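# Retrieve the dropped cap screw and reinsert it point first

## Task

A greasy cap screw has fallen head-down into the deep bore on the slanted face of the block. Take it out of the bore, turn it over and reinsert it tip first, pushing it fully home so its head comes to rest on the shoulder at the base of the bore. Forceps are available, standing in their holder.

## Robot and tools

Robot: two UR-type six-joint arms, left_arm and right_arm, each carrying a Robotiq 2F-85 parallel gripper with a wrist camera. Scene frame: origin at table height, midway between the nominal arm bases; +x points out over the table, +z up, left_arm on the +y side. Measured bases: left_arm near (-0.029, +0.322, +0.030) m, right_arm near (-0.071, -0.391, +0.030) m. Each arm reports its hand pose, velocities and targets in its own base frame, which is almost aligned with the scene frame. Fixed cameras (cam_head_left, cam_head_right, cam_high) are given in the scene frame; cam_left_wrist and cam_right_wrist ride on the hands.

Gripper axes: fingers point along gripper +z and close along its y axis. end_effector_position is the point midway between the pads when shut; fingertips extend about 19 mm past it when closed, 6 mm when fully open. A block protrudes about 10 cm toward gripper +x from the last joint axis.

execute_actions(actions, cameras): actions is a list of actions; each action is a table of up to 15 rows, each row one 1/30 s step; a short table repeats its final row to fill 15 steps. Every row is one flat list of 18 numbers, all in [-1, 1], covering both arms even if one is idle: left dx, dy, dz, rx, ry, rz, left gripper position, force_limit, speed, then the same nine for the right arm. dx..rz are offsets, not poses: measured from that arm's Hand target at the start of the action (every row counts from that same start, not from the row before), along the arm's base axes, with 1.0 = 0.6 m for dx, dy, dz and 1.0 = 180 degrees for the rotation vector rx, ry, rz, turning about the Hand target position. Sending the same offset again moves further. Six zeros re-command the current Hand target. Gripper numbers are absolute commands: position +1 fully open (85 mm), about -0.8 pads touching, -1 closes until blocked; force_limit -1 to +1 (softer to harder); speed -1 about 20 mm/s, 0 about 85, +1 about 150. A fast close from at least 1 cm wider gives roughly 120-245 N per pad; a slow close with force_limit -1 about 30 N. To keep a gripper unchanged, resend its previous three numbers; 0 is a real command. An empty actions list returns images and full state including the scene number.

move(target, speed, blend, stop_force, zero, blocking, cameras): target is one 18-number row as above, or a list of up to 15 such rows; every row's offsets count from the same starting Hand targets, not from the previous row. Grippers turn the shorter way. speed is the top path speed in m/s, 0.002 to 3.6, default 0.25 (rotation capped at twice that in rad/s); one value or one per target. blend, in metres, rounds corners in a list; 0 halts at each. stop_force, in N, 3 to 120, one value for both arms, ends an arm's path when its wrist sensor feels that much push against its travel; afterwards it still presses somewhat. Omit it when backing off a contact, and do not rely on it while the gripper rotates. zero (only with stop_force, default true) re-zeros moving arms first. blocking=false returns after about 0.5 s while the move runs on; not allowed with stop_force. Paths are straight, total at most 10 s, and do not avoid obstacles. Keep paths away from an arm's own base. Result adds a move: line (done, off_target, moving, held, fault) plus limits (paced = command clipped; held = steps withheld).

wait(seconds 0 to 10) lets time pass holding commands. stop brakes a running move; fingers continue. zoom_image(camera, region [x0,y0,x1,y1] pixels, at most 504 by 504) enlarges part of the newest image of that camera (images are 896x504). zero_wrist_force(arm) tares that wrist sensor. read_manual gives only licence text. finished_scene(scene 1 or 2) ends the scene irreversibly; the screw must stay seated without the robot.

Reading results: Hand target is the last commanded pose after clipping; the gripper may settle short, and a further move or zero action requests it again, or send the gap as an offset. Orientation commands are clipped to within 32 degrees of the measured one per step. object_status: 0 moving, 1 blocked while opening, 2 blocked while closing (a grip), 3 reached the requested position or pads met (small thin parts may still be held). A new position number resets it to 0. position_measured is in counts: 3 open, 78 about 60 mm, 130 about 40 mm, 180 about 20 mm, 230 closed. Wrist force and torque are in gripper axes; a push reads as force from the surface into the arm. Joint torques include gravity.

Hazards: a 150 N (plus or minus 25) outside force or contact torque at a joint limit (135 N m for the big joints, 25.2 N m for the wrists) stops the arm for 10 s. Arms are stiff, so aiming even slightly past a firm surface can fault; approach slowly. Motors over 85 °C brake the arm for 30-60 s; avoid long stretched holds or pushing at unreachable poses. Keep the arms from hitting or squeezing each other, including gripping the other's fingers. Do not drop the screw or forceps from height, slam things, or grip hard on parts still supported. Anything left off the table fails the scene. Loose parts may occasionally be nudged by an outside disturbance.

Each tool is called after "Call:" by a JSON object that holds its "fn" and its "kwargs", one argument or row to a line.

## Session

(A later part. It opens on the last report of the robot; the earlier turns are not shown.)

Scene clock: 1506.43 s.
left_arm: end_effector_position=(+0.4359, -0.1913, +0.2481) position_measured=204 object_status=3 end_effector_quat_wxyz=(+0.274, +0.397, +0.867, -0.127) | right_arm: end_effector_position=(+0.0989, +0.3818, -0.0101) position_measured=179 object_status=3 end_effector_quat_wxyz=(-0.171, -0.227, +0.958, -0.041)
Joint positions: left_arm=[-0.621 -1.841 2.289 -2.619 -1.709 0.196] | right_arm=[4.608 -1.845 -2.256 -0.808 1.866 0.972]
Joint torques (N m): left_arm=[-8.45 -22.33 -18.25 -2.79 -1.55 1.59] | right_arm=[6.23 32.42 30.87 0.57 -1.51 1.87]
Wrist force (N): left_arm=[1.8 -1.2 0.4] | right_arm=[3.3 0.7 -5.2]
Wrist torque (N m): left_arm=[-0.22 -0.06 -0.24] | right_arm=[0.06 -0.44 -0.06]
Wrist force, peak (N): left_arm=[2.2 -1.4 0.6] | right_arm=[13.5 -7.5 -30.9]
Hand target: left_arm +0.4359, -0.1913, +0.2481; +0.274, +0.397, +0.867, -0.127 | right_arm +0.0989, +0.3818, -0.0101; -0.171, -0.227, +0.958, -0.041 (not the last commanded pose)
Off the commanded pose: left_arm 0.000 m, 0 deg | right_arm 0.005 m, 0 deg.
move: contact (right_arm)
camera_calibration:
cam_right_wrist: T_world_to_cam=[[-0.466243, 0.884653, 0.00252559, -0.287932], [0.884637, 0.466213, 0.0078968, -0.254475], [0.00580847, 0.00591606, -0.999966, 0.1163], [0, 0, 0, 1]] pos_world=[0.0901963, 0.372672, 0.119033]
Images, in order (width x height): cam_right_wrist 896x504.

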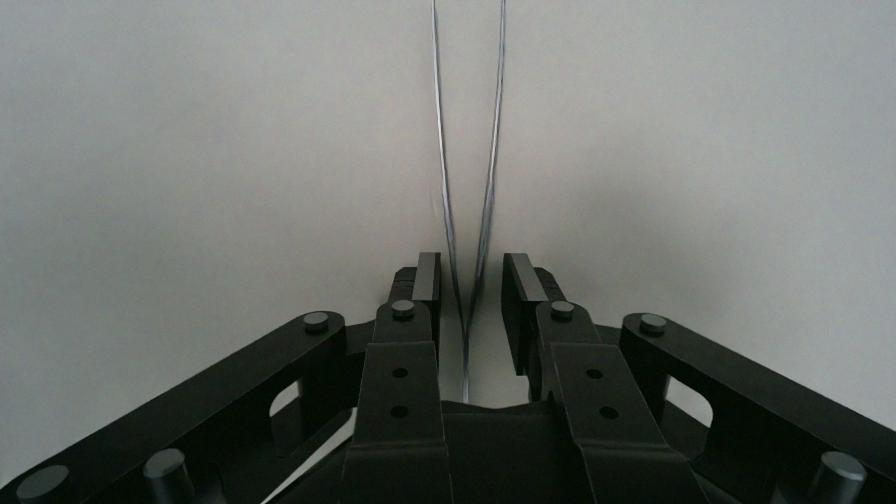

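Call:
{"fn": "move", "kwargs": {
  "target": [0,0,0,0,0,0,-0.6,-1,-1,0,0,0.003,0,0,0,-0.4,-0.8,-0.3],
  "speed": 0.01
}}

Call:
{"fn": "move", "kwargs": {
  "target": [0,0,0,0,0,0,-0.6,-1,-1,0,0,0,0,0,0,-1,-0.7,-1]
}}

Call:
{"fn": "move", "kwargs": {
  "target": [0,0,0,0,0,0,-0.6,-1,-1,0,0,0.15,0,0,0,-1,-0.7,-1],
  "speed": 0.08,
  "cameras": ["cam_right_wrist"]
}}

Scene clock: 1510.53 s.
left_arm: end_effector_position=(+0.4359, -0.1913, +0.2481) position_measured=204 object_status=3 end_effector_quat_wxyz=(+0.274, +0.397, +0.867, -0.127) | right_arm: end_effector_position=(+0.0989, +0.3818, -0.0082) position_measured=179 object_status=3 end_effector_quat_wxyz=(-0.171, -0.227, +0.958, -0.041)
Joint positions: left_arm=[-0.621 -1.841 2.289 -2.619 -1.709 0.196] | right_arm=[4.608 -1.84 -2.255 -0.814 1.866 0.972]
Joint torques (N m): left_arm=[-8.08 -19.88 -17.26 -2.56 -1.81 1.14] | right_arm=[-0.37 28.04 31.69 1.48 1.1 0.32]
Wrist force (N): left_arm=[1.8 -1.3 0.4] | right_arm=[0.1 0.1 -0.3]
Wrist torque (N m): left_arm=[-0.24 -0.06 -0.24] | right_arm=[0.07 -0.34 -0.06]
Wrist force, peak (N): left_arm=[2.2 -1.3 0.6] | right_arm=[3.3 1.0 -5.5]
Hand target: left_arm +0.4359, -0.1913, +0.2481; +0.274, +0.397, +0.867, -0.127 | right_arm +0.0989, +0.3818, -0.0083; -0.171, -0.227, +0.958, -0.041
Off the commanded pose: left_arm 0.000 m, 0 deg | right_arm 0.000 m, 0 deg.
move: done

Scene clock: 1511.53 s.
left_arm: end_effector_position=(+0.4359, -0.1913, +0.2481) position_measured=204 object_status=3 end_effector_quat_wxyz=(+0.274, +0.397, +0.867, -0.127) | right_arm: end_effector_position=(+0.0989, +0.3818, -0.0083) position_measured=217 object_status=0 end_effector_quat_wxyz=(-0.171, -0.227, +0.958, -0.041)
Joint positions: left_arm=[-0.621 -1.841 2.289 -2.619 -1.709 0.196] | right_arm=[4.608 -1.84 -2.255 -0.814 1.866 0.972]
Joint torques (N m): left_arm=[-8.45 -20.52 -18.36 -2.75 -1.51 1.25] | right_arm=[-2.71 20.69 23.09 3.45 2.76 -0.12]
Wrist force (N): left_arm=[1.8 -1.4 0.2] | right_arm=[0.2 0.3 -0.6]
Wrist torque (N m): left_arm=[-0.26 -0.06 -0.24] | right_arm=[0.08 -0.33 -0.06]
Wrist force, peak (N): left_arm=[2.2 -1.2 0.5] | right_arm=[0.2 0.3 -0.6]
Hand target: left_arm +0.4359, -0.1913, +0.2481; +0.274, +0.397, +0.867, -0.127 | right_arm +0.0989, +0.3818, -0.0083; -0.171, -0.227, +0.958, -0.041
Off the commanded pose: left_arm 0.000 m, 0 deg | right_arm 0.000 m, 0 deg.
move: done

Scene clock: 1513.10 s.
left_arm: end_effector_position=(+0.4359, -0.1913, +0.2481) position_measured=204 object_status=3 end_effector_quat_wxyz=(+0.274, +0.397, +0.867, -0.127) | right_arm: end_effector_position=(+0.0989, +0.3819, +0.0818) position_measured=217 object_status=2 end_effector_quat_wxyz=(-0.171, -0.227, +0.958, -0.041)
Joint positions: left_arm=[-0.621 -1.841 2.289 -2.619 -1.709 0.196] | right_arm=[4.608 -1.649 -2.164 -1.096 1.866 0.972]
Joint torques (N m): left_arm=[-8.55 -21.75 -18.32 -2.69 -1.5 1.34] | right_arm=[-5.14 21.93 8.93 1.21 1.47 0.29]
Wrist force (N): left_arm=[1.8 -1.3 0.5] | right_arm=[0.1 0.2 -0.1]
Wrist torque (N m): left_arm=[-0.23 -0.06 -0.24] | right_arm=[0.08 -0.35 -0.07]
Wrist force, peak (N): left_arm=[2.1 -1.4 0.6] | right_arm=[0.7 0.5 -1.3]
Hand target: left_arm +0.4359, -0.1913, +0.2481; +0.274, +0.397, +0.867, -0.127 | right_arm +0.0989, +0.3818, +0.0817; -0.171, -0.227, +0.958, -0.041
Off the commanded pose: left_arm 0.000 m, 0 deg | right_arm 0.000 m, 0 deg.
move: done
camera_calibration:
cam_right_wrist: T_world_to_cam=[[-0.466126, 0.884714, 0.00279191, -0.288341], [0.884699, 0.466093, 0.00803647, -0.255238], [0.00580869, 0.00621601, -0.999964, 0.207986], [0, 0, 0, 1]] pos_world=[0.0901971, 0.372771, 0.210835]
Images, in order (width x height): cam_right_wrist 896x504.

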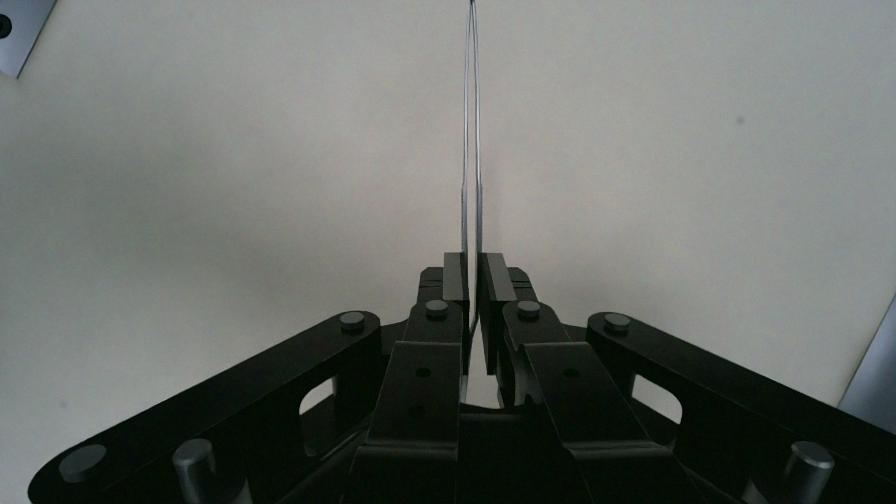

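Call:
{"fn": "move", "kwargs": {
  "target": [0,0,0,0,0,0,-0.6,-1,-1,0.085,-0.036,0.364,0,0,0,-1,-0.7,-1],
  "speed": 0.15
}}

Call:
{"fn": "move", "kwargs": {
  "target": [0,0,0,0,0,0,-0.6,-1,-1,0.2,-0.04,0.03,0,0,0.5094,-1,-0.7,-1],
  "speed": 0.25
}}

Call:
{"fn": "move", "kwargs": {
  "target": [0,0,0,0,0,0,-0.6,-1,-1,0.2,-0.06,0.02,0,0,0.5094,-1,-0.7,-1],
  "speed": 0.25
}}

Call:
{"fn": "move", "kwargs": {
  "target": [0,0,0,0,0,0,-0.6,-1,-1,0.07,-0.08,-0.1,-0.1537,0.264,0,-1,-0.7,-1],
  "speed": 0.25,
  "cameras": ["cam_right_wrist","cam_left_wrist"]
}}

Scene clock: 1524.93 s.
left_arm: end_effector_position=(+0.4359, -0.1913, +0.2481) position_measured=204 object_status=3 end_effector_quat_wxyz=(+0.274, +0.397, +0.867, -0.127) | right_arm: end_effector_position=(+0.1500, +0.3602, +0.3001) position_measured=217 object_status=2 end_effector_quat_wxyz=(-0.171, -0.227, +0.958, -0.041)
Joint positions: left_arm=[-0.621 -1.841 2.289 -2.619 -1.709 0.196] | right_arm=[4.485 -1.459 -1.735 -1.749 1.84 0.847]
Joint torques (N m): left_arm=[-6.17 -20.82 -18.1 -2.61 -1.62 1.38] | right_arm=[13.45 10.31 32.86 0.29 2.81 2.51]
Wrist force (N): left_arm=[2.0 -1.3 0.7] | right_arm=[-0.2 0.2 0.0]
Wrist torque (N m): left_arm=[-0.23 -0.09 -0.24] | right_arm=[0.08 -0.29 -0.13]
Wrist force, peak (N): left_arm=[2.3 -1.1 0.5] | right_arm=[0.6 -0.3 -2.1]
Hand target: left_arm +0.4359, -0.1913, +0.2481; +0.274, +0.397, +0.867, -0.127 | right_arm +0.1499, +0.3602, +0.3001; -0.171, -0.227, +0.958, -0.041
Off the commanded pose: left_arm 0.000 m, 0 deg | right_arm 0.000 m, 0 deg.
move: done

Scene clock: 1528.67 s.
left_arm: end_effector_position=(+0.4359, -0.1913, +0.2481) position_measured=204 object_status=3 end_effector_quat_wxyz=(+0.274, +0.397, +0.867, -0.127) | right_arm: end_effector_position=(+0.2699, +0.3361, +0.3181) position_measured=217 object_status=2 end_effector_quat_wxyz=(+0.090, +0.845, -0.505, +0.151)
Joint positions: left_arm=[-0.621 -1.841 2.289 -2.619 -1.709 0.196] | right_arm=[4.496 -1.489 -1.653 -1.842 1.343 -0.68]
Joint torques (N m): left_arm=[-6.77 -21.64 -17.52 -2.89 -1.54 1.22] | right_arm=[-12.52 10.43 42.47 0.55 0.22 -2.4]
Wrist force (N): left_arm=[1.7 -0.9 0.3] | right_arm=[0.0 0.3 -0.1]
Wrist torque (N m): left_arm=[-0.17 -0.04 -0.24] | right_arm=[0.09 -0.32 -0.15]
Wrist force, peak (N): left_arm=[2.1 -1.4 0.4] | right_arm=[0.4 0.4 -0.5]
Hand target: left_arm +0.4359, -0.1913, +0.2481; +0.274, +0.397, +0.867, -0.127 | right_arm +0.2699, +0.3362, +0.3181; +0.090, +0.845, -0.504, +0.151
Off the commanded pose: left_arm 0.000 m, 0 deg | right_arm 0.000 m, 0 deg.
move: done

Scene clock: 1532.40 s.
left_arm: end_effector_position=(+0.4359, -0.1913, +0.2481) position_measured=204 object_status=3 end_effector_quat_wxyz=(+0.274, +0.397, +0.867, -0.127) | right_arm: end_effector_position=(+0.3900, +0.3001, +0.3301) position_measured=217 object_status=2 end_effector_quat_wxyz=(-0.046, +0.951, +0.255, +0.169) end_effector_velocity=(+0.000, +0.000, -0.001) end_effector_angular_velocity=(-0.003, -0.001, +0.005)
Joint positions: left_arm=[-0.621 -1.841 2.289 -2.619 -1.709 0.196] | right_arm=[4.162 -1.324 -1.905 -1.17 1.406 -2.671]
Joint velocities: left_arm=[within noise] | right_arm=[0 -0.001 0 0 -0.001 -0.005]
Joint torques (N m): left_arm=[-7.21 -20.57 -18.24 -2.69 -1.72 1.08] | right_arm=[12.06 22.32 43.05 2.46 -0.74 -2.52]
Wrist force (N): left_arm=[1.9 -1.3 0.3] | right_arm=[0.2 0.7 -0.1]
Wrist torque (N m): left_arm=[-0.23 -0.07 -0.24] | right_arm=[0.16 -0.34 -0.14]
Wrist force, peak (N): left_arm=[2.2 -1.4 0.7] | right_arm=[0.7 1.1 0.0]
Hand target: left_arm +0.4359, -0.1913, +0.2481; +0.274, +0.397, +0.867, -0.127 | right_arm +0.3899, +0.3002, +0.3301; -0.046, +0.951, +0.255, +0.169
Off the commanded pose: left_arm 0.000 m, 0 deg | right_arm 0.000 m, 0 deg.
move: done

Scene clock: 1534.83 s.
left_arm: end_effector_position=(+0.4359, -0.1913, +0.2481) position_measured=204 object_status=3 end_effector_quat_wxyz=(+0.274, +0.397, +0.867, -0.127) | right_arm: end_effector_position=(+0.4320, +0.2521, +0.2702) position_measured=217 object_status=2 end_effector_quat_wxyz=(+0.078, +0.922, +0.247, -0.288)
Joint positions: left_arm=[-0.621 -1.841 2.289 -2.619 -1.709 0.196] | right_arm=[3.877 -1.953 -1.238 -2.117 1.689 -2.967]
Joint torques (N m): left_arm=[-7.63 -21.08 -18.7 -2.68 -1.68 1.35] | right_arm=[13.82 31.63 23.63 -0.65 -1.58 2.24]
Wrist force (N): left_arm=[2.1 -1.3 0.5] | right_arm=[1.3 0.1 0.7]
Wrist torque (N m): left_arm=[-0.23 -0.10 -0.25] | right_arm=[0.10 -0.62 -0.24]
Wrist force, peak (N): left_arm=[2.2 -1.4 0.6] | right_arm=[2.7 0.3 1.0]
Hand target: left_arm +0.4359, -0.1913, +0.2481; +0.274, +0.397, +0.867, -0.127 | right_arm +0.4319, +0.2522, +0.2701; +0.078, +0.922, +0.247, -0.288
Off the commanded pose: left_arm 0.000 m, 0 deg | right_arm 0.000 m, 0 deg.
move: done
camera_calibration:
cam_left_wrist: T_world_to_cam=[[0.763233, 0.646119, -0.00246568, -0.201135], [0.375455, -0.440398, 0.815526, -0.432209], [0.525841, -0.623362, -0.578715, -0.0790571], [0, 0, 0, 1]] pos_world=[0.357359, -0.109668, 0.30623]
cam_right_wrist: T_world_to_cam=[[0.513061, -0.858262, -0.0124251, 0.00176245], [-0.481912, -0.300001, 0.823262, 0.0722758], [-0.710302, -0.416396, -0.567526, 0.694264], [0, 0, 0, 1]] pos_world=[0.527063, 0.312284, 0.334532]
Images, in order (width x height): cam_left_wrist 896x504, cam_right_wrist 896x504.

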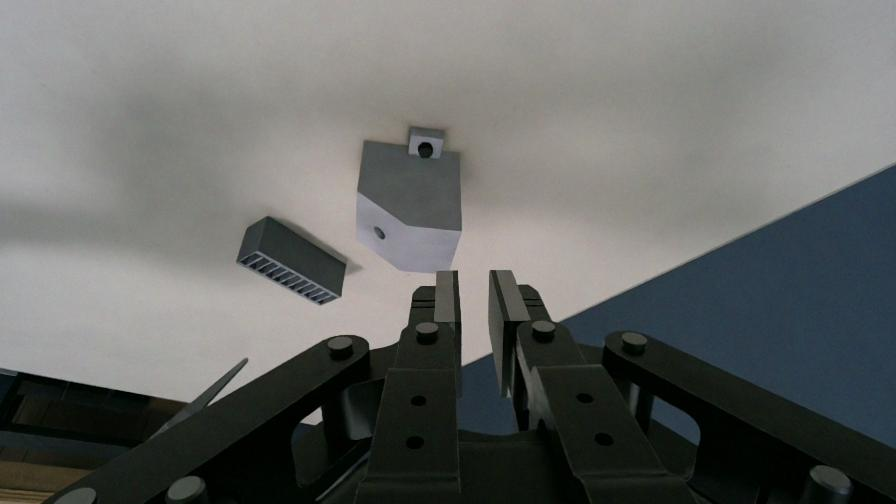

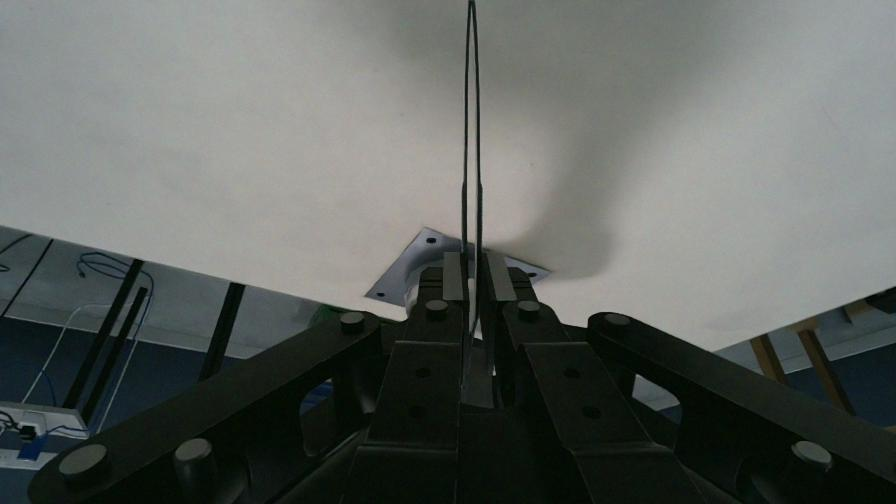

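Call:
{"fn": "move", "kwargs": {
  "target": [0,0,0,0,0,0,-0.6,-1,-1,0.085,0.048,-0.145,0,0,0,-1,-0.7,-1],
  "speed": 0.12,
  "cameras": ["cam_right_wrist","cam_left_wrist"]
}}

Call:
{"fn": "zoom_image", "kwargs": {
  "camera": "cam_left_wrist",
  "region": [280, 180, 440, 340]
}}

Call:
{"fn": "zoom_image", "kwargs": {
  "camera": "cam_right_wrist",
  "region": [420, 0, 540, 120]
}}

Scene clock: 1539.50 s.
left_arm: end_effector_position=(+0.4359, -0.1913, +0.2481) position_measured=204 object_status=3 end_effector_quat_wxyz=(+0.274, +0.397, +0.867, -0.127) | right_arm: end_effector_position=(+0.4830, +0.2809, +0.1832) position_measured=217 object_status=2 end_effector_quat_wxyz=(+0.078, +0.922, +0.247, -0.288)
Joint positions: left_arm=[-0.621 -1.841 2.289 -2.619 -1.709 0.196] | right_arm=[3.859 -2.128 -1.2 -1.983 1.678 -2.982]
Joint torques (N m): left_arm=[-7.13 -22.09 -17.57 -2.94 -1.52 1.16] | right_arm=[6.77 42.76 13.03 0.49 1.35 1.34]
Wrist force (N): left_arm=[1.8 -1.1 0.5] | right_arm=[1.4 0.1 0.6]
Wrist torque (N m): left_arm=[-0.20 -0.06 -0.24] | right_arm=[0.09 -0.65 -0.16]
Wrist force, peak (N): left_arm=[2.3 -1.2 0.4] | right_arm=[3.3 0.1 1.6]
Hand target: left_arm +0.4359, -0.1913, +0.2481; +0.274, +0.397, +0.867, -0.127 | right_arm +0.4829, +0.2810, +0.1831; +0.078, +0.922, +0.247, -0.288
Off the commanded pose: left_arm 0.000 m, 0 deg | right_arm 0.000 m, 0 deg.
move: done
camera_calibration:
cam_left_wrist: T_world_to_cam=[[0.763233, 0.646119, -0.00246568, -0.201135], [0.375455, -0.440398, 0.815526, -0.432209], [0.525841, -0.623362, -0.578715, -0.0790571], [0, 0, 0, 1]] pos_world=[0.357359, -0.109668, 0.30623]
cam_right_wrist: T_world_to_cam=[[0.513244, -0.858154, -0.01234, -0.000980212], [-0.481878, -0.300039, 0.823268, 0.177075], [-0.710193, -0.416591, -0.567519, 0.693237], [0, 0, 0, 1]] pos_world=[0.578164, 0.341084, 0.247633]
Images, in order (width x height): cam_left_wrist 896x504, cam_right_wrist 896x504.

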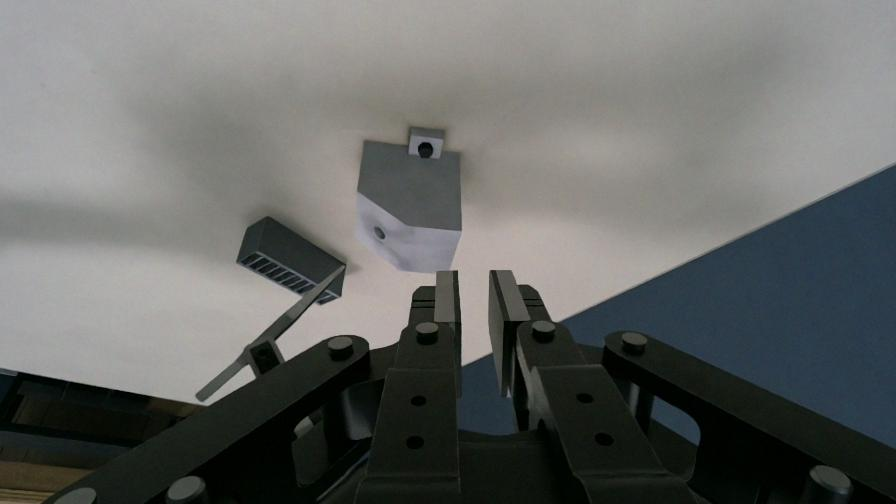

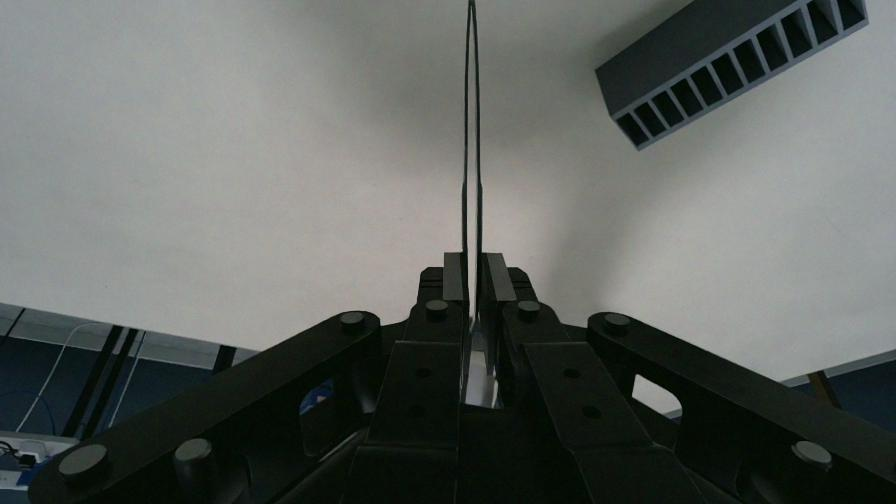

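Scaled by 3.150 from the camera's 896x504 image, which has a finer 1280x720 frame.

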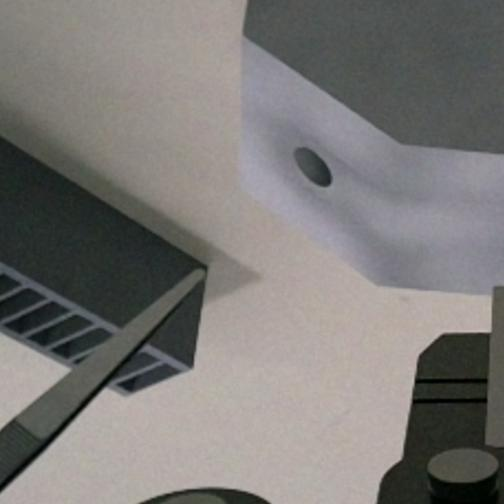

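Scaled by 4.200 from the camera's 896x504 image, which has a finer 1280x720 frame.

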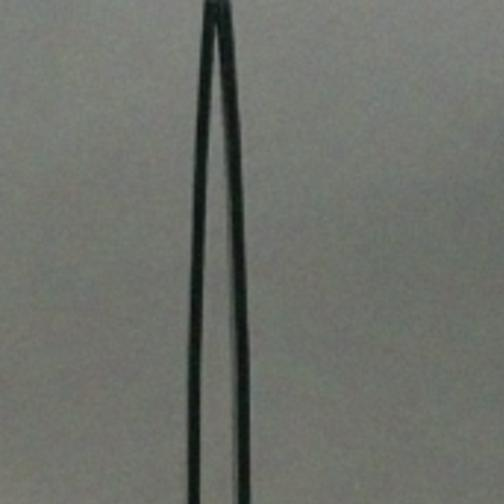

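Call:
{"fn": "move", "kwargs": {
  "target": [0,0,0,0,0,0,-0.6,-1,-1,0.0383,0.0198,-0.0615,0,0,0,-1,-0.7,-1],
  "speed": 0.06,
  "stop_force": 5,
  "cameras": ["cam_right_wrist","cam_left_wrist"]
}}

Call:
{"fn": "zoom_image", "kwargs": {
  "camera": "cam_left_wrist",
  "region": [320, 190, 420, 290]
}}

Call:
{"fn": "zoom_image", "kwargs": {
  "camera": "cam_right_wrist",
  "region": [420, 0, 540, 120]
}}

Scene clock: 1551.27 s.
left_arm: end_effector_position=(+0.4359, -0.1913, +0.2481) position_measured=204 object_status=3 end_effector_quat_wxyz=(+0.274, +0.397, +0.867, -0.127) | right_arm: end_effector_position=(+0.5059, +0.2929, +0.1462) position_measured=217 object_status=2 end_effector_quat_wxyz=(+0.078, +0.922, +0.247, -0.288)
Joint positions: left_arm=[-0.621 -1.841 2.289 -2.619 -1.709 0.196] | right_arm=[3.85 -2.213 -1.158 -1.94 1.674 -2.989]
Joint torques (N m): left_arm=[-7.5 -20.45 -19.2 -2.6 -1.73 1.11] | right_arm=[10.14 57.27 12.18 -0.72 2.26 2.22]
Wrist force (N): left_arm=[2.1 -1.2 0.3] | right_arm=[1.1 0.0 0.6]
Wrist torque (N m): left_arm=[-0.21 -0.12 -0.24] | right_arm=[0.09 -0.61 -0.17]
Wrist force, peak (N): left_arm=[2.2 -1.2 0.4] | right_arm=[2.5 0.2 0.9]
Hand target: left_arm +0.4359, -0.1913, +0.2481; +0.274, +0.397, +0.867, -0.127 | right_arm +0.5059, +0.2929, +0.1462; +0.078, +0.922, +0.247, -0.288
Off the commanded pose: left_arm 0.000 m, 0 deg | right_arm 0.000 m, 0 deg.
move: done
camera_calibration:
cam_left_wrist: T_world_to_cam=[[0.763233, 0.646119, -0.00246568, -0.201135], [0.375455, -0.440398, 0.815526, -0.432209], [0.525841, -0.623362, -0.578715, -0.0790571], [0, 0, 0, 1]] pos_world=[0.357359, -0.109668, 0.30623]
cam_right_wrist: T_world_to_cam=[[0.513188, -0.858187, -0.0123413, -0.00284809], [-0.481745, -0.29992, 0.823389, 0.222106], [-0.710324, -0.416608, -0.567343, 0.693493], [0, 0, 0, 1]] pos_world=[0.601065, 0.353085, 0.210533]
Images, in order (width x height): cam_left_wrist 896x504, cam_right_wrist 896x504.

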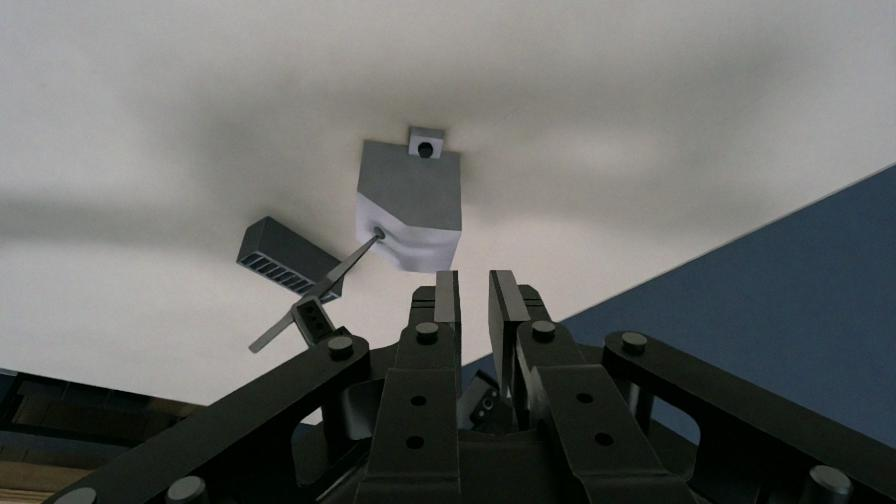

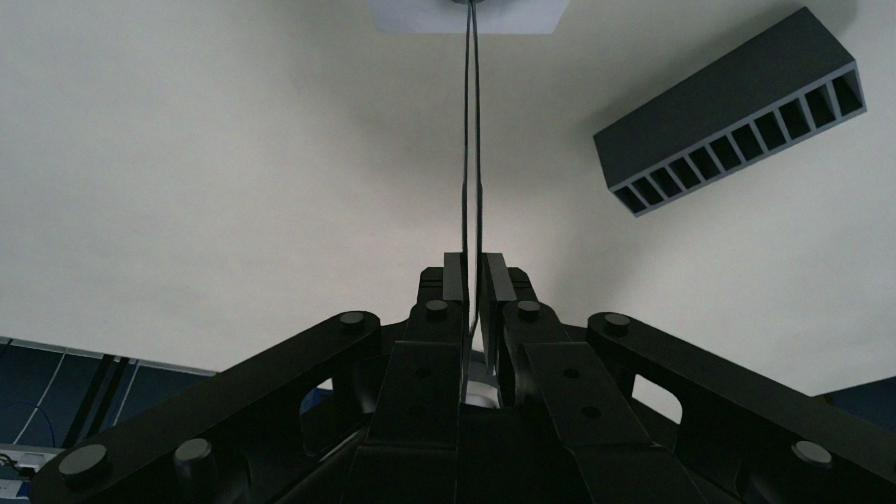

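Scaled by 5.040 from the camera's 896x504 image, which has a finer 1280x720 frame.

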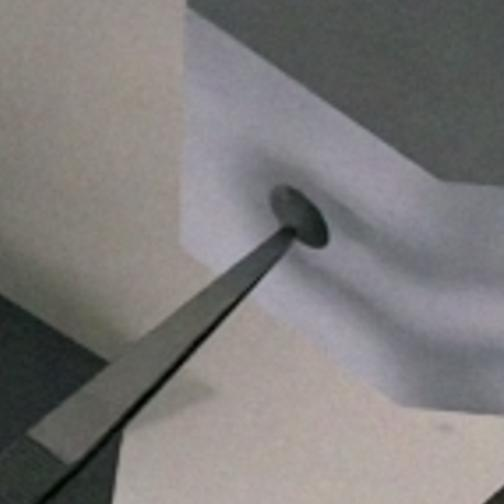

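Scaled by 4.200 from the camera's 896x504 image, which has a finer 1280x720 frame.

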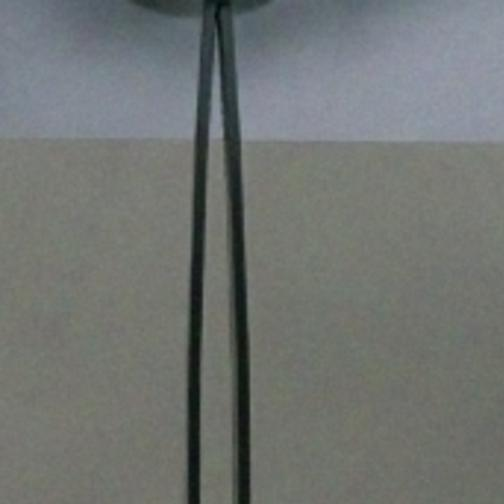

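Call:
{"fn": "move", "kwargs": {
  "target": [0,0,0,0,0,0,-0.6,-1,-1,-0.006,-0.001,-0.004,0,0,0,-1,-0.7,-1],
  "speed": 0.03
}}

Call:
{"fn": "move", "kwargs": {
  "target": [0,0,0,0,0,0,-0.6,-1,-1,0.0329,0.0195,-0.0546,0,0,0,-1,-0.7,-1],
  "speed": 0.015,
  "stop_force": 4,
  "cameras": ["cam_right_wrist","cam_left_wrist"]
}}

Call:
{"fn": "zoom_image", "kwargs": {
  "camera": "cam_left_wrist",
  "region": [320, 190, 420, 290]
}}

Call:
{"fn": "zoom_image", "kwargs": {
  "camera": "cam_right_wrist",
  "region": [410, 0, 560, 150]
}}

Scene clock: 1559.00 s.
left_arm: end_effector_position=(+0.4359, -0.1913, +0.2481) position_measured=204 object_status=3 end_effector_quat_wxyz=(+0.274, +0.397, +0.867, -0.127) | right_arm: end_effector_position=(+0.5022, +0.2922, +0.1438) position_measured=217 object_status=2 end_effector_quat_wxyz=(+0.078, +0.922, +0.247, -0.288)
Joint positions: left_arm=[-0.621 -1.841 2.289 -2.619 -1.709 0.196] | right_arm=[3.853 -2.206 -1.177 -1.929 1.675 -2.987]
Joint torques (N m): left_arm=[-7.12 -21.51 -18.13 -2.68 -1.63 1.15] | right_arm=[8.64 46.41 38.85 -0.07 1.75 1.86]
Wrist force (N): left_arm=[1.9 -1.2 0.3] | right_arm=[1.2 0.0 0.6]
Wrist torque (N m): left_arm=[-0.22 -0.08 -0.24] | right_arm=[0.08 -0.62 -0.25]
Wrist force, peak (N): left_arm=[2.3 -1.3 0.3] | right_arm=[1.5 0.3 0.6]
Hand target: left_arm +0.4359, -0.1913, +0.2481; +0.274, +0.397, +0.867, -0.127 | right_arm +0.5023, +0.2923, +0.1438; +0.078, +0.922, +0.247, -0.288
Off the commanded pose: left_arm 0.000 m, 0 deg | right_arm 0.000 m, 0 deg.
move: done

Scene clock: 1562.83 s.
left_arm: end_effector_position=(+0.4359, -0.1913, +0.2481) position_measured=204 object_status=3 end_effector_quat_wxyz=(+0.274, +0.397, +0.867, -0.127) | right_arm: end_effector_position=(+0.5220, +0.3040, +0.1111) position_measured=217 object_status=2 end_effector_quat_wxyz=(+0.078, +0.922, +0.247, -0.288)
Joint positions: left_arm=[-0.621 -1.841 2.289 -2.619 -1.709 0.196] | right_arm=[3.848 -2.285 -1.127 -1.899 1.672 -2.992]
Joint torques (N m): left_arm=[-7.35 -20.31 -17.61 -2.73 -1.63 1.19] | right_arm=[-7.19 59.19 12.16 -0.65 -0.17 -1.12]
Wrist force (N): left_arm=[2.0 -1.2 0.4] | right_arm=[1.7 0.3 0.3]
Wrist torque (N m): left_arm=[-0.23 -0.08 -0.24] | right_arm=[0.12 -0.64 -0.15]
Wrist force, peak (N): left_arm=[2.2 -1.3 0.7] | right_arm=[1.8 0.5 0.3]
Hand target: left_arm +0.4359, -0.1913, +0.2481; +0.274, +0.397, +0.867, -0.127 | right_arm +0.5220, +0.3040, +0.1111; +0.078, +0.922, +0.247, -0.288
Off the commanded pose: left_arm 0.000 m, 0 deg | right_arm 0.000 m, 0 deg.
move: done
camera_calibration:
cam_left_wrist: T_world_to_cam=[[0.763233, 0.646119, -0.00246568, -0.201135], [0.375455, -0.440398, 0.815526, -0.432209], [0.525841, -0.623362, -0.578715, -0.0790571], [0, 0, 0, 1]] pos_world=[0.357359, -0.109668, 0.30623]
cam_right_wrist: T_world_to_cam=[[0.513188, -0.858187, -0.0123413, -0.00201772], [-0.481745, -0.29992, 0.823389, 0.262093], [-0.710324, -0.416608, -0.567343, 0.68964], [0, 0, 0, 1]] pos_world=[0.617165, 0.364185, 0.175433]
Images, in order (width x height): cam_left_wrist 896x504, cam_right_wrist 896x504.

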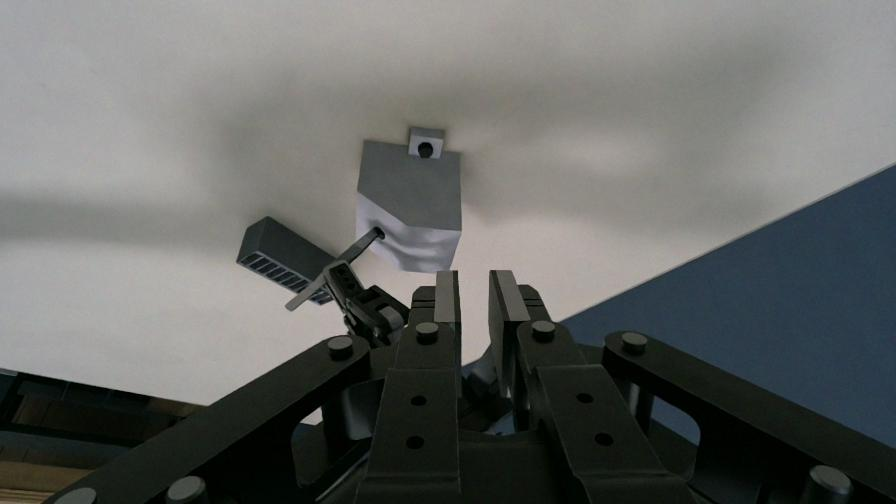

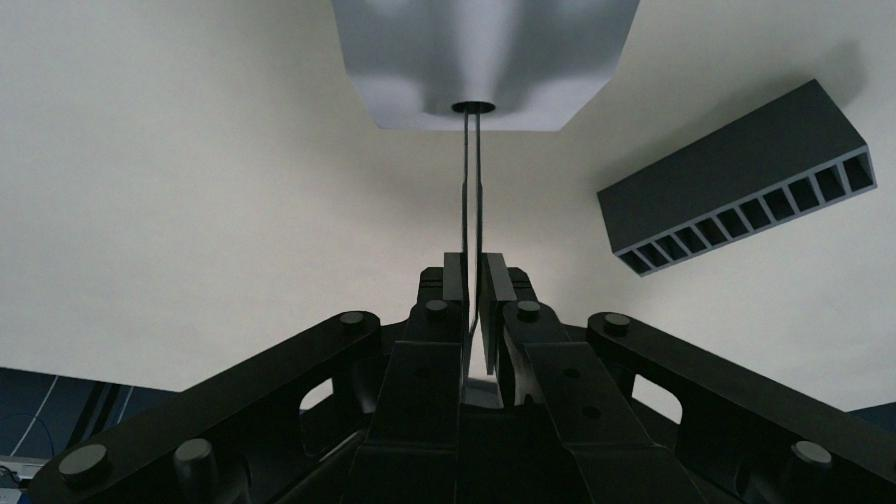

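Scaled by 5.040 from the camera's 896x504 image, which has a finer 1280x720 frame.

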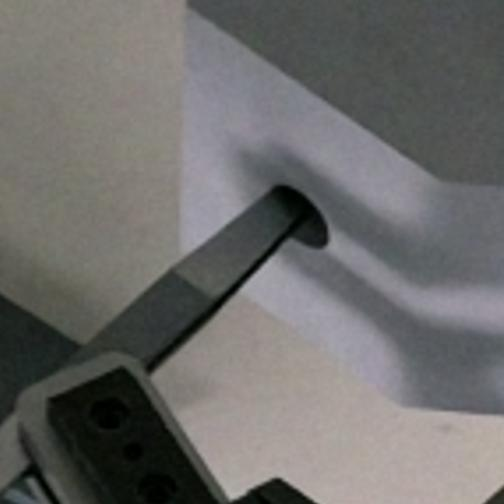

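Scaled by 3.360 from the camera's 896x504 image, which has a finer 1280x720 frame.

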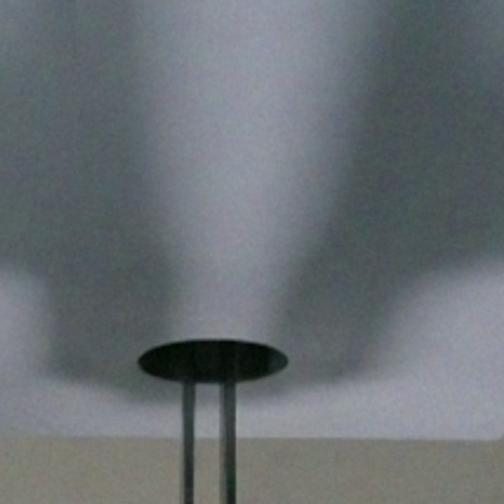

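Call:
{"fn": "move", "kwargs": {
  "target": [0,0,0,0,0,0,-0.6,-1,-1,0.0246,0.0146,-0.041,0,0,0,-1,-0.7,-1],
  "speed": 0.01,
  "stop_force": 5,
  "cameras": ["cam_right_wrist","cam_left_wrist"]
}}

Call:
{"fn": "zoom_image", "kwargs": {
  "camera": "cam_left_wrist",
  "region": [320, 190, 420, 290]
}}

Scene clock: 1567.03 s.
left_arm: end_effector_position=(+0.4359, -0.1913, +0.2481) position_measured=204 object_status=3 end_effector_quat_wxyz=(+0.274, +0.397, +0.867, -0.127) | right_arm: end_effector_position=(+0.5257, +0.3061, +0.1050) position_measured=217 object_status=2 end_effector_quat_wxyz=(+0.078, +0.922, +0.247, -0.288)
Joint positions: left_arm=[-0.621 -1.841 2.289 -2.619 -1.709 0.196] | right_arm=[3.847 -2.3 -1.117 -1.894 1.671 -2.992]
Joint torques (N m): left_arm=[-8.05 -20.85 -18.76 -2.54 -1.65 1.47] | right_arm=[0.86 57.56 11.17 0.52 0.02 0.41]
Wrist force (N): left_arm=[1.8 -1.5 0.3] | right_arm=[-2.9 -0.2 -2.2]
Wrist torque (N m): left_arm=[-0.26 -0.07 -0.24] | right_arm=[0.05 -0.49 -0.15]
Wrist force, peak (N): left_arm=[2.1 -1.4 0.6] | right_arm=[-15.0 0.6 -6.2]
Hand target: left_arm +0.4359, -0.1913, +0.2481; +0.274, +0.397, +0.867, -0.127 | right_arm +0.5256, +0.3061, +0.1050; +0.078, +0.922, +0.247, -0.288 (not the last commanded pose)
Off the commanded pose: left_arm 0.000 m, 0 deg | right_arm 0.023 m, 0 deg.
move: contact (right_arm)
camera_calibration:
cam_left_wrist: T_world_to_cam=[[0.763233, 0.646119, -0.00246568, -0.201135], [0.375455, -0.440398, 0.815526, -0.432209], [0.525841, -0.623362, -0.578715, -0.0790571], [0, 0, 0, 1]] pos_world=[0.357359, -0.109668, 0.30623]
cam_right_wrist: T_world_to_cam=[[0.513188, -0.858187, -0.0123413, -0.00213705], [-0.481745, -0.29992, 0.823389, 0.269397], [-0.710324, -0.416608, -0.567343, 0.689668], [0, 0, 0, 1]] pos_world=[0.620765, 0.366285, 0.169433]
Images, in order (width x height): cam_left_wrist 896x504, cam_right_wrist 896x504.

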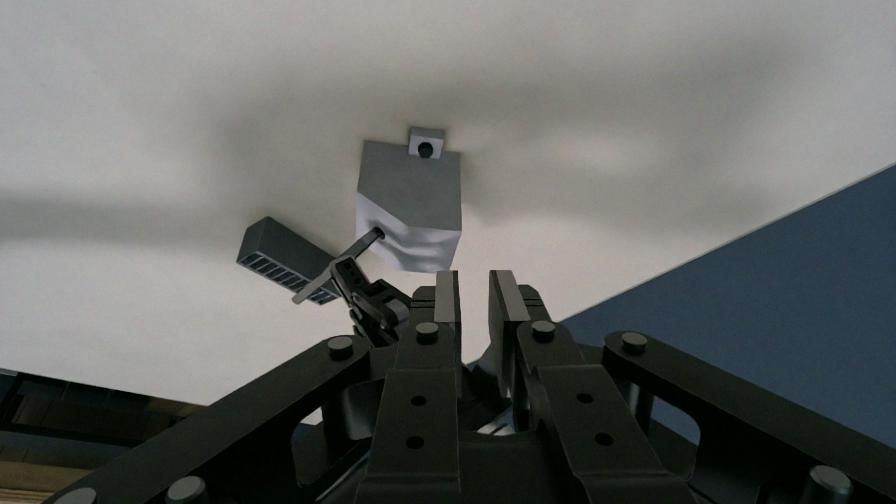

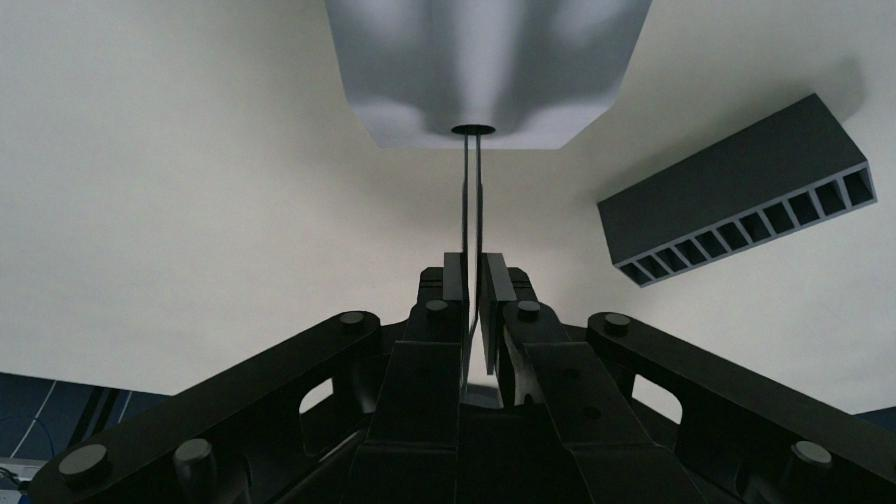

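Scaled by 5.040 from the camera's 896x504 image, which has a finer 1280x720 frame.

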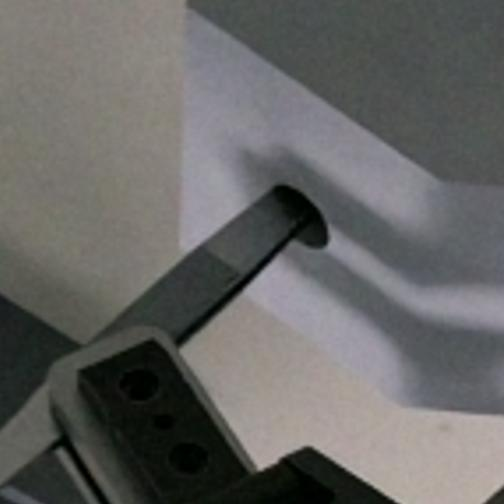

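Call:
{"fn": "move", "kwargs": {
  "target": [0,0,0,0,0,0,-0.6,-1,-1,0.0123,0.0073,-0.0205,0,0,0,-1,-0.7,-1],
  "speed": 0.006,
  "stop_force": 10,
  "cameras": ["cam_right_wrist"]
}}

Scene clock: 1574.03 s.
left_arm: end_effector_position=(+0.4359, -0.1913, +0.2481) position_measured=204 object_status=3 end_effector_quat_wxyz=(+0.274, +0.397, +0.867, -0.127) | right_arm: end_effector_position=(+0.5276, +0.3073, +0.1017) position_measured=217 object_status=2 end_effector_quat_wxyz=(+0.078, +0.922, +0.247, -0.288)
Joint positions: left_arm=[-0.621 -1.841 2.289 -2.619 -1.709 0.196] | right_arm=[3.846 -2.309 -1.111 -1.892 1.671 -2.993]
Joint torques (N m): left_arm=[-6.64 -21.1 -18.16 -2.64 -1.59 1.06] | right_arm=[-2.77 55.38 12.07 2.13 -1 -0.52]
Wrist force (N): left_arm=[1.9 -1.1 0.4] | right_arm=[-10.6 0.1 -3.5]
Wrist torque (N m): left_arm=[-0.20 -0.08 -0.24] | right_arm=[0.08 -0.35 -0.15]
Wrist force, peak (N): left_arm=[2.1 -1.4 0.7] | right_arm=[-17.8 -0.6 -5.8]
Hand target: left_arm +0.4359, -0.1913, +0.2481; +0.274, +0.397, +0.867, -0.127 | right_arm +0.5276, +0.3073, +0.1017; +0.078, +0.922, +0.247, -0.288 (not the last commanded pose)
Off the commanded pose: left_arm 0.000 m, 0 deg | right_arm 0.011 m, 0 deg.
move: contact (right_arm)
camera_calibration:
cam_right_wrist: T_world_to_cam=[[0.513249, -0.858152, -0.0122926, -0.00223466], [-0.481724, -0.299907, 0.823406, 0.273499], [-0.710294, -0.416691, -0.567319, 0.689668], [0, 0, 0, 1]] pos_world=[0.622765, 0.367485, 0.166033]
Images, in order (width x height): cam_right_wrist 896x504.

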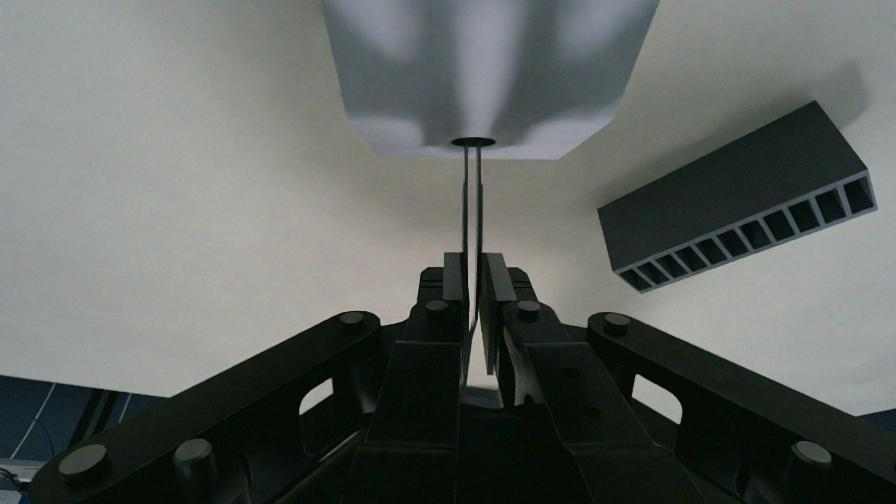

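Call:
{"fn": "move", "kwargs": {
  "target": [0,0,0,0,0,0,-0.6,-1,-1,0.0123,0.0073,-0.0205,0,0,0,-1,-0.7,-1],
  "speed": 0.006,
  "stop_force": 8,
  "cameras": ["cam_right_wrist"]
}}

Call:
{"fn": "zoom_image", "kwargs": {
  "camera": "cam_right_wrist",
  "region": [410, 100, 530, 340]
}}

Scene clock: 1581.20 s.
left_arm: end_effector_position=(+0.4359, -0.1913, +0.2481) position_measured=204 object_status=3 end_effector_quat_wxyz=(+0.274, +0.397, +0.867, -0.127) | right_arm: end_effector_position=(+0.5276, +0.3073, +0.1015) position_measured=217 object_status=2 end_effector_quat_wxyz=(+0.079, +0.922, +0.247, -0.289)
Joint positions: left_arm=[-0.621 -1.841 2.289 -2.619 -1.709 0.196] | right_arm=[3.846 -2.309 -1.111 -1.892 1.671 -2.993]
Joint torques (N m): left_arm=[-7.96 -20.94 -18.12 -2.79 -1.86 1.1] | right_arm=[6.15 54.08 11.78 2.11 0.72 1.6]
Wrist force (N): left_arm=[1.7 -0.9 0.5] | right_arm=[-13.9 -0.4 -4.0]
Wrist torque (N m): left_arm=[-0.18 -0.05 -0.24] | right_arm=[0.03 -0.29 -0.15]
Wrist force, peak (N): left_arm=[2.4 -1.2 0.4] | right_arm=[-20.4 -0.1 -6.2]
Hand target: left_arm +0.4359, -0.1913, +0.2481; +0.274, +0.397, +0.867, -0.127 | right_arm +0.5276, +0.3073, +0.1015; +0.079, +0.922, +0.247, -0.289 (not the last commanded pose)
Off the commanded pose: left_arm 0.000 m, 0 deg | right_arm 0.015 m, 0 deg.
move: contact (right_arm)
camera_calibration:
cam_right_wrist: T_world_to_cam=[[0.513224, -0.858167, -0.012288, -0.00213178], [-0.48141, -0.2997, 0.823665, 0.273463], [-0.710525, -0.416809, -0.566944, 0.689666], [0, 0, 0, 1]] pos_world=[0.622767, 0.367586, 0.165734]
Images, in order (width x height): cam_right_wrist 896x504.

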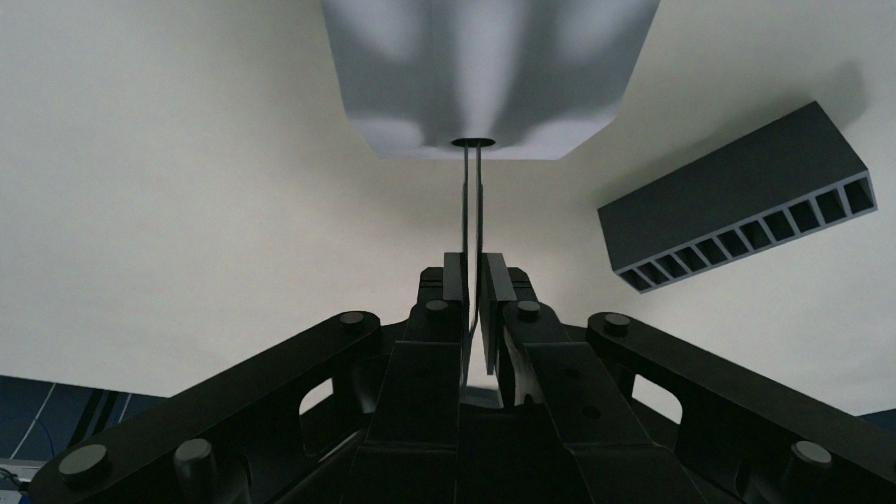

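Scaled by 2.100 from the camera's 896x504 image, which has a finer 1280x720 frame.

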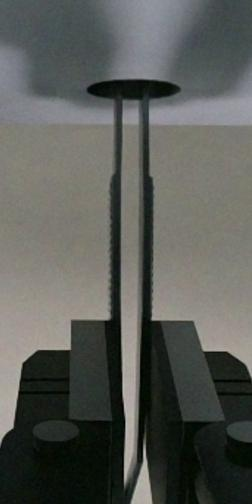

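Call:
{"fn": "move", "kwargs": {
  "target": [0,0,0,0,0,0,-0.6,-1,-1,-0.0986,-0.0585,0.1638,0,0,0,-1,-0.7,-1],
  "speed": 0.08
}}

Call:
{"fn": "move", "kwargs": {
  "target": [0,0,0,0,0,0,-0.6,-1,-1,-0.12,-0.3,0.05,0,0,0,-1,-0.7,-1],
  "speed": 0.25
}}

Scene clock: 1586.43 s.
left_arm: end_effector_position=(+0.4359, -0.1913, +0.2481) position_measured=204 object_status=3 end_effector_quat_wxyz=(+0.274, +0.397, +0.867, -0.127) | right_arm: end_effector_position=(+0.4683, +0.2722, +0.1996) position_measured=217 object_status=2 end_effector_quat_wxyz=(+0.079, +0.922, +0.247, -0.289)
Joint positions: left_arm=[-0.621 -1.841 2.289 -2.619 -1.709 0.196] | right_arm=[3.863 -2.078 -1.235 -1.998 1.681 -2.978]
Joint torques (N m): left_arm=[-7.73 -20.25 -18.67 -2.81 -1.82 1.19] | right_arm=[2.9 34.95 42.04 2.53 1.02 0.94]
Wrist force (N): left_arm=[2.0 -1.1 0.3] | right_arm=[1.6 -0.7 0.8]
Wrist torque (N m): left_arm=[-0.20 -0.09 -0.24] | right_arm=[-0.02 -0.67 -0.24]
Wrist force, peak (N): left_arm=[2.4 -1.3 0.6] | right_arm=[-14.2 -0.4 -4.1]
Hand target: left_arm +0.4359, -0.1913, +0.2481; +0.274, +0.397, +0.867, -0.127 | right_arm +0.4685, +0.2722, +0.1997; +0.079, +0.922, +0.247, -0.289
Off the commanded pose: left_arm 0.000 m, 0 deg | right_arm 0.000 m, 0 deg.
move: done

Scene clock: 1587.70 s.
left_arm: end_effector_position=(+0.4359, -0.1913, +0.2481) position_measured=204 object_status=3 end_effector_quat_wxyz=(+0.274, +0.397, +0.867, -0.127) | right_arm: end_effector_position=(+0.3965, +0.0923, +0.2297) position_measured=217 object_status=2 end_effector_quat_wxyz=(+0.079, +0.922, +0.247, -0.289)
Joint positions: left_arm=[-0.621 -1.841 2.289 -2.619 -1.709 0.196] | right_arm=[3.694 -1.731 -1.628 -1.961 1.585 -3.118]
Joint torques (N m): left_arm=[-6.73 -21.59 -18.26 -2.88 -1.67 1.37] | right_arm=[3.52 37.45 26.46 2.35 1.09 1.45]
Wrist force (N): left_arm=[1.9 -1.3 0.2] | right_arm=[1.3 -0.8 0.8]
Wrist torque (N m): left_arm=[-0.23 -0.07 -0.24] | right_arm=[-0.03 -0.64 -0.24]
Wrist force, peak (N): left_arm=[2.0 -1.5 0.4] | right_arm=[4.4 -2.1 -0.4]
Hand target: left_arm +0.4359, -0.1913, +0.2481; +0.274, +0.397, +0.867, -0.127 | right_arm +0.3965, +0.0922, +0.2297; +0.079, +0.922, +0.247, -0.289
Off the commanded pose: left_arm 0.000 m, 0 deg | right_arm 0.000 m, 0 deg.
move: done

Call:
{"fn": "move", "kwargs": {
  "target": [
    [0.03,-0.2,0,0.0207,0.119,0.4347,-0.6,-1,-1,0,0,0,0,0,0,-1,-0.7,-1],
    [0.0805,-0.373,-0.194,0.0207,0.119,0.4347,-0.6,-1,-1,0,0,0,0,0,0,-1,-0.7,-1]
  ],
  "speed": 0.25,
  "cameras": ["cam_left_wrist"]
}}

Call:
{"fn": "zoom_image", "kwargs": {
  "camera": "cam_left_wrist",
  "region": [398, 198, 498, 298]
}}

Scene clock: 1596.80 s.
left_arm: end_effector_position=(+0.4841, -0.4151, +0.1318) position_measured=204 object_status=3 end_effector_quat_wxyz=(+0.127, -0.255, +0.958, +0.033) | right_arm: end_effector_position=(+0.3965, +0.0922, +0.2297) position_measured=217 object_status=2 end_effector_quat_wxyz=(+0.079, +0.922, +0.247, -0.289)
Joint positions: left_arm=[-1.028 -1.197 1.671 -2.051 -1.308 -1.548] | right_arm=[3.694 -1.73 -1.628 -1.961 1.585 -3.118]
Joint torques (N m): left_arm=[9.67 -32.44 -19.6 -3.88 2.03 1.5] | right_arm=[-5.04 37.28 12.4 2.55 -1.63 -2.15]
Wrist force (N): left_arm=[0.9 -0.9 0.7] | right_arm=[1.3 -0.9 0.6]
Wrist torque (N m): left_arm=[-0.15 0.03 -0.24] | right_arm=[-0.04 -0.63 -0.24]
Wrist force, peak (N): left_arm=[2.4 -2.8 2.9] | right_arm=[1.7 -0.8 0.9]
Hand target: left_arm +0.4842, -0.4151, +0.1317; +0.127, -0.255, +0.958, +0.033 | right_arm +0.3965, +0.0922, +0.2297; +0.079, +0.922, +0.247, -0.289
Off the commanded pose: left_arm 0.000 m, 0 deg | right_arm 0.000 m, 0 deg.
move: done
camera_calibration:
cam_left_wrist: T_world_to_cam=[[-0.491259, 0.871003, -0.00434542, 0.607233], [0.715999, 0.406666, 0.567422, -0.23459], [0.495993, 0.27564, -0.823416, 0.108693], [0, 0, 0, 1]] pos_world=[0.412364, -0.463462, 0.22525]
Images, in order (width x height): cam_left_wrist 896x504.

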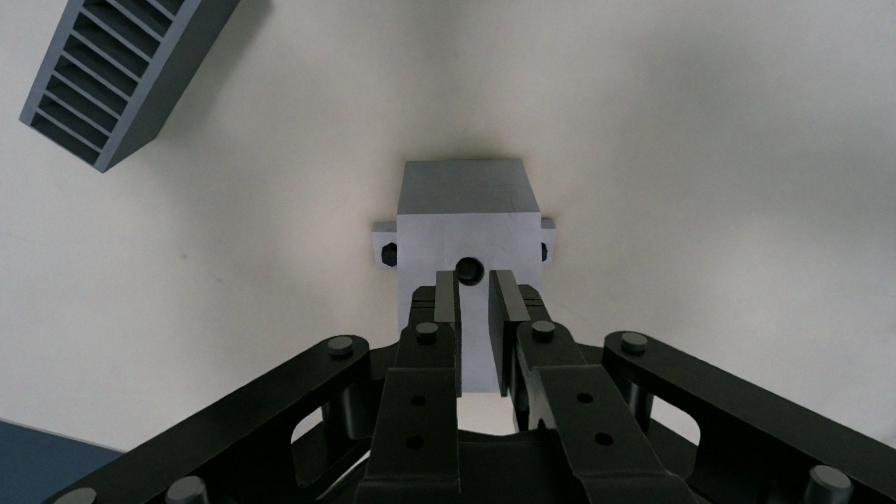

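Scaled by 5.040 from the camera's 896x504 image, which has a finer 1280x720 frame.

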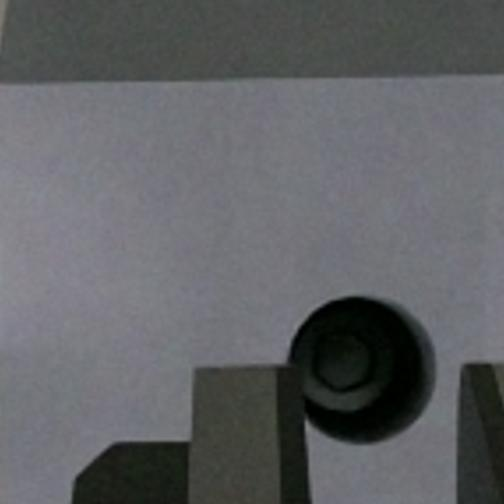

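Call:
{"fn": "zoom_image", "kwargs": {
  "camera": "cam_left_wrist",
  "region": [450, 251, 490, 291]
}}

Scaled by 12.600 from the camera's 896x504 image, which has a finer 1280x720 frame.

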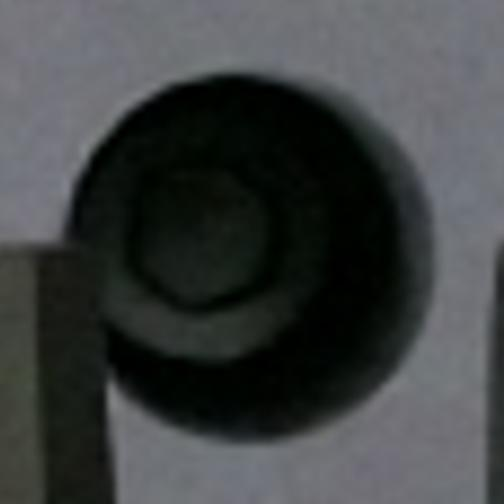

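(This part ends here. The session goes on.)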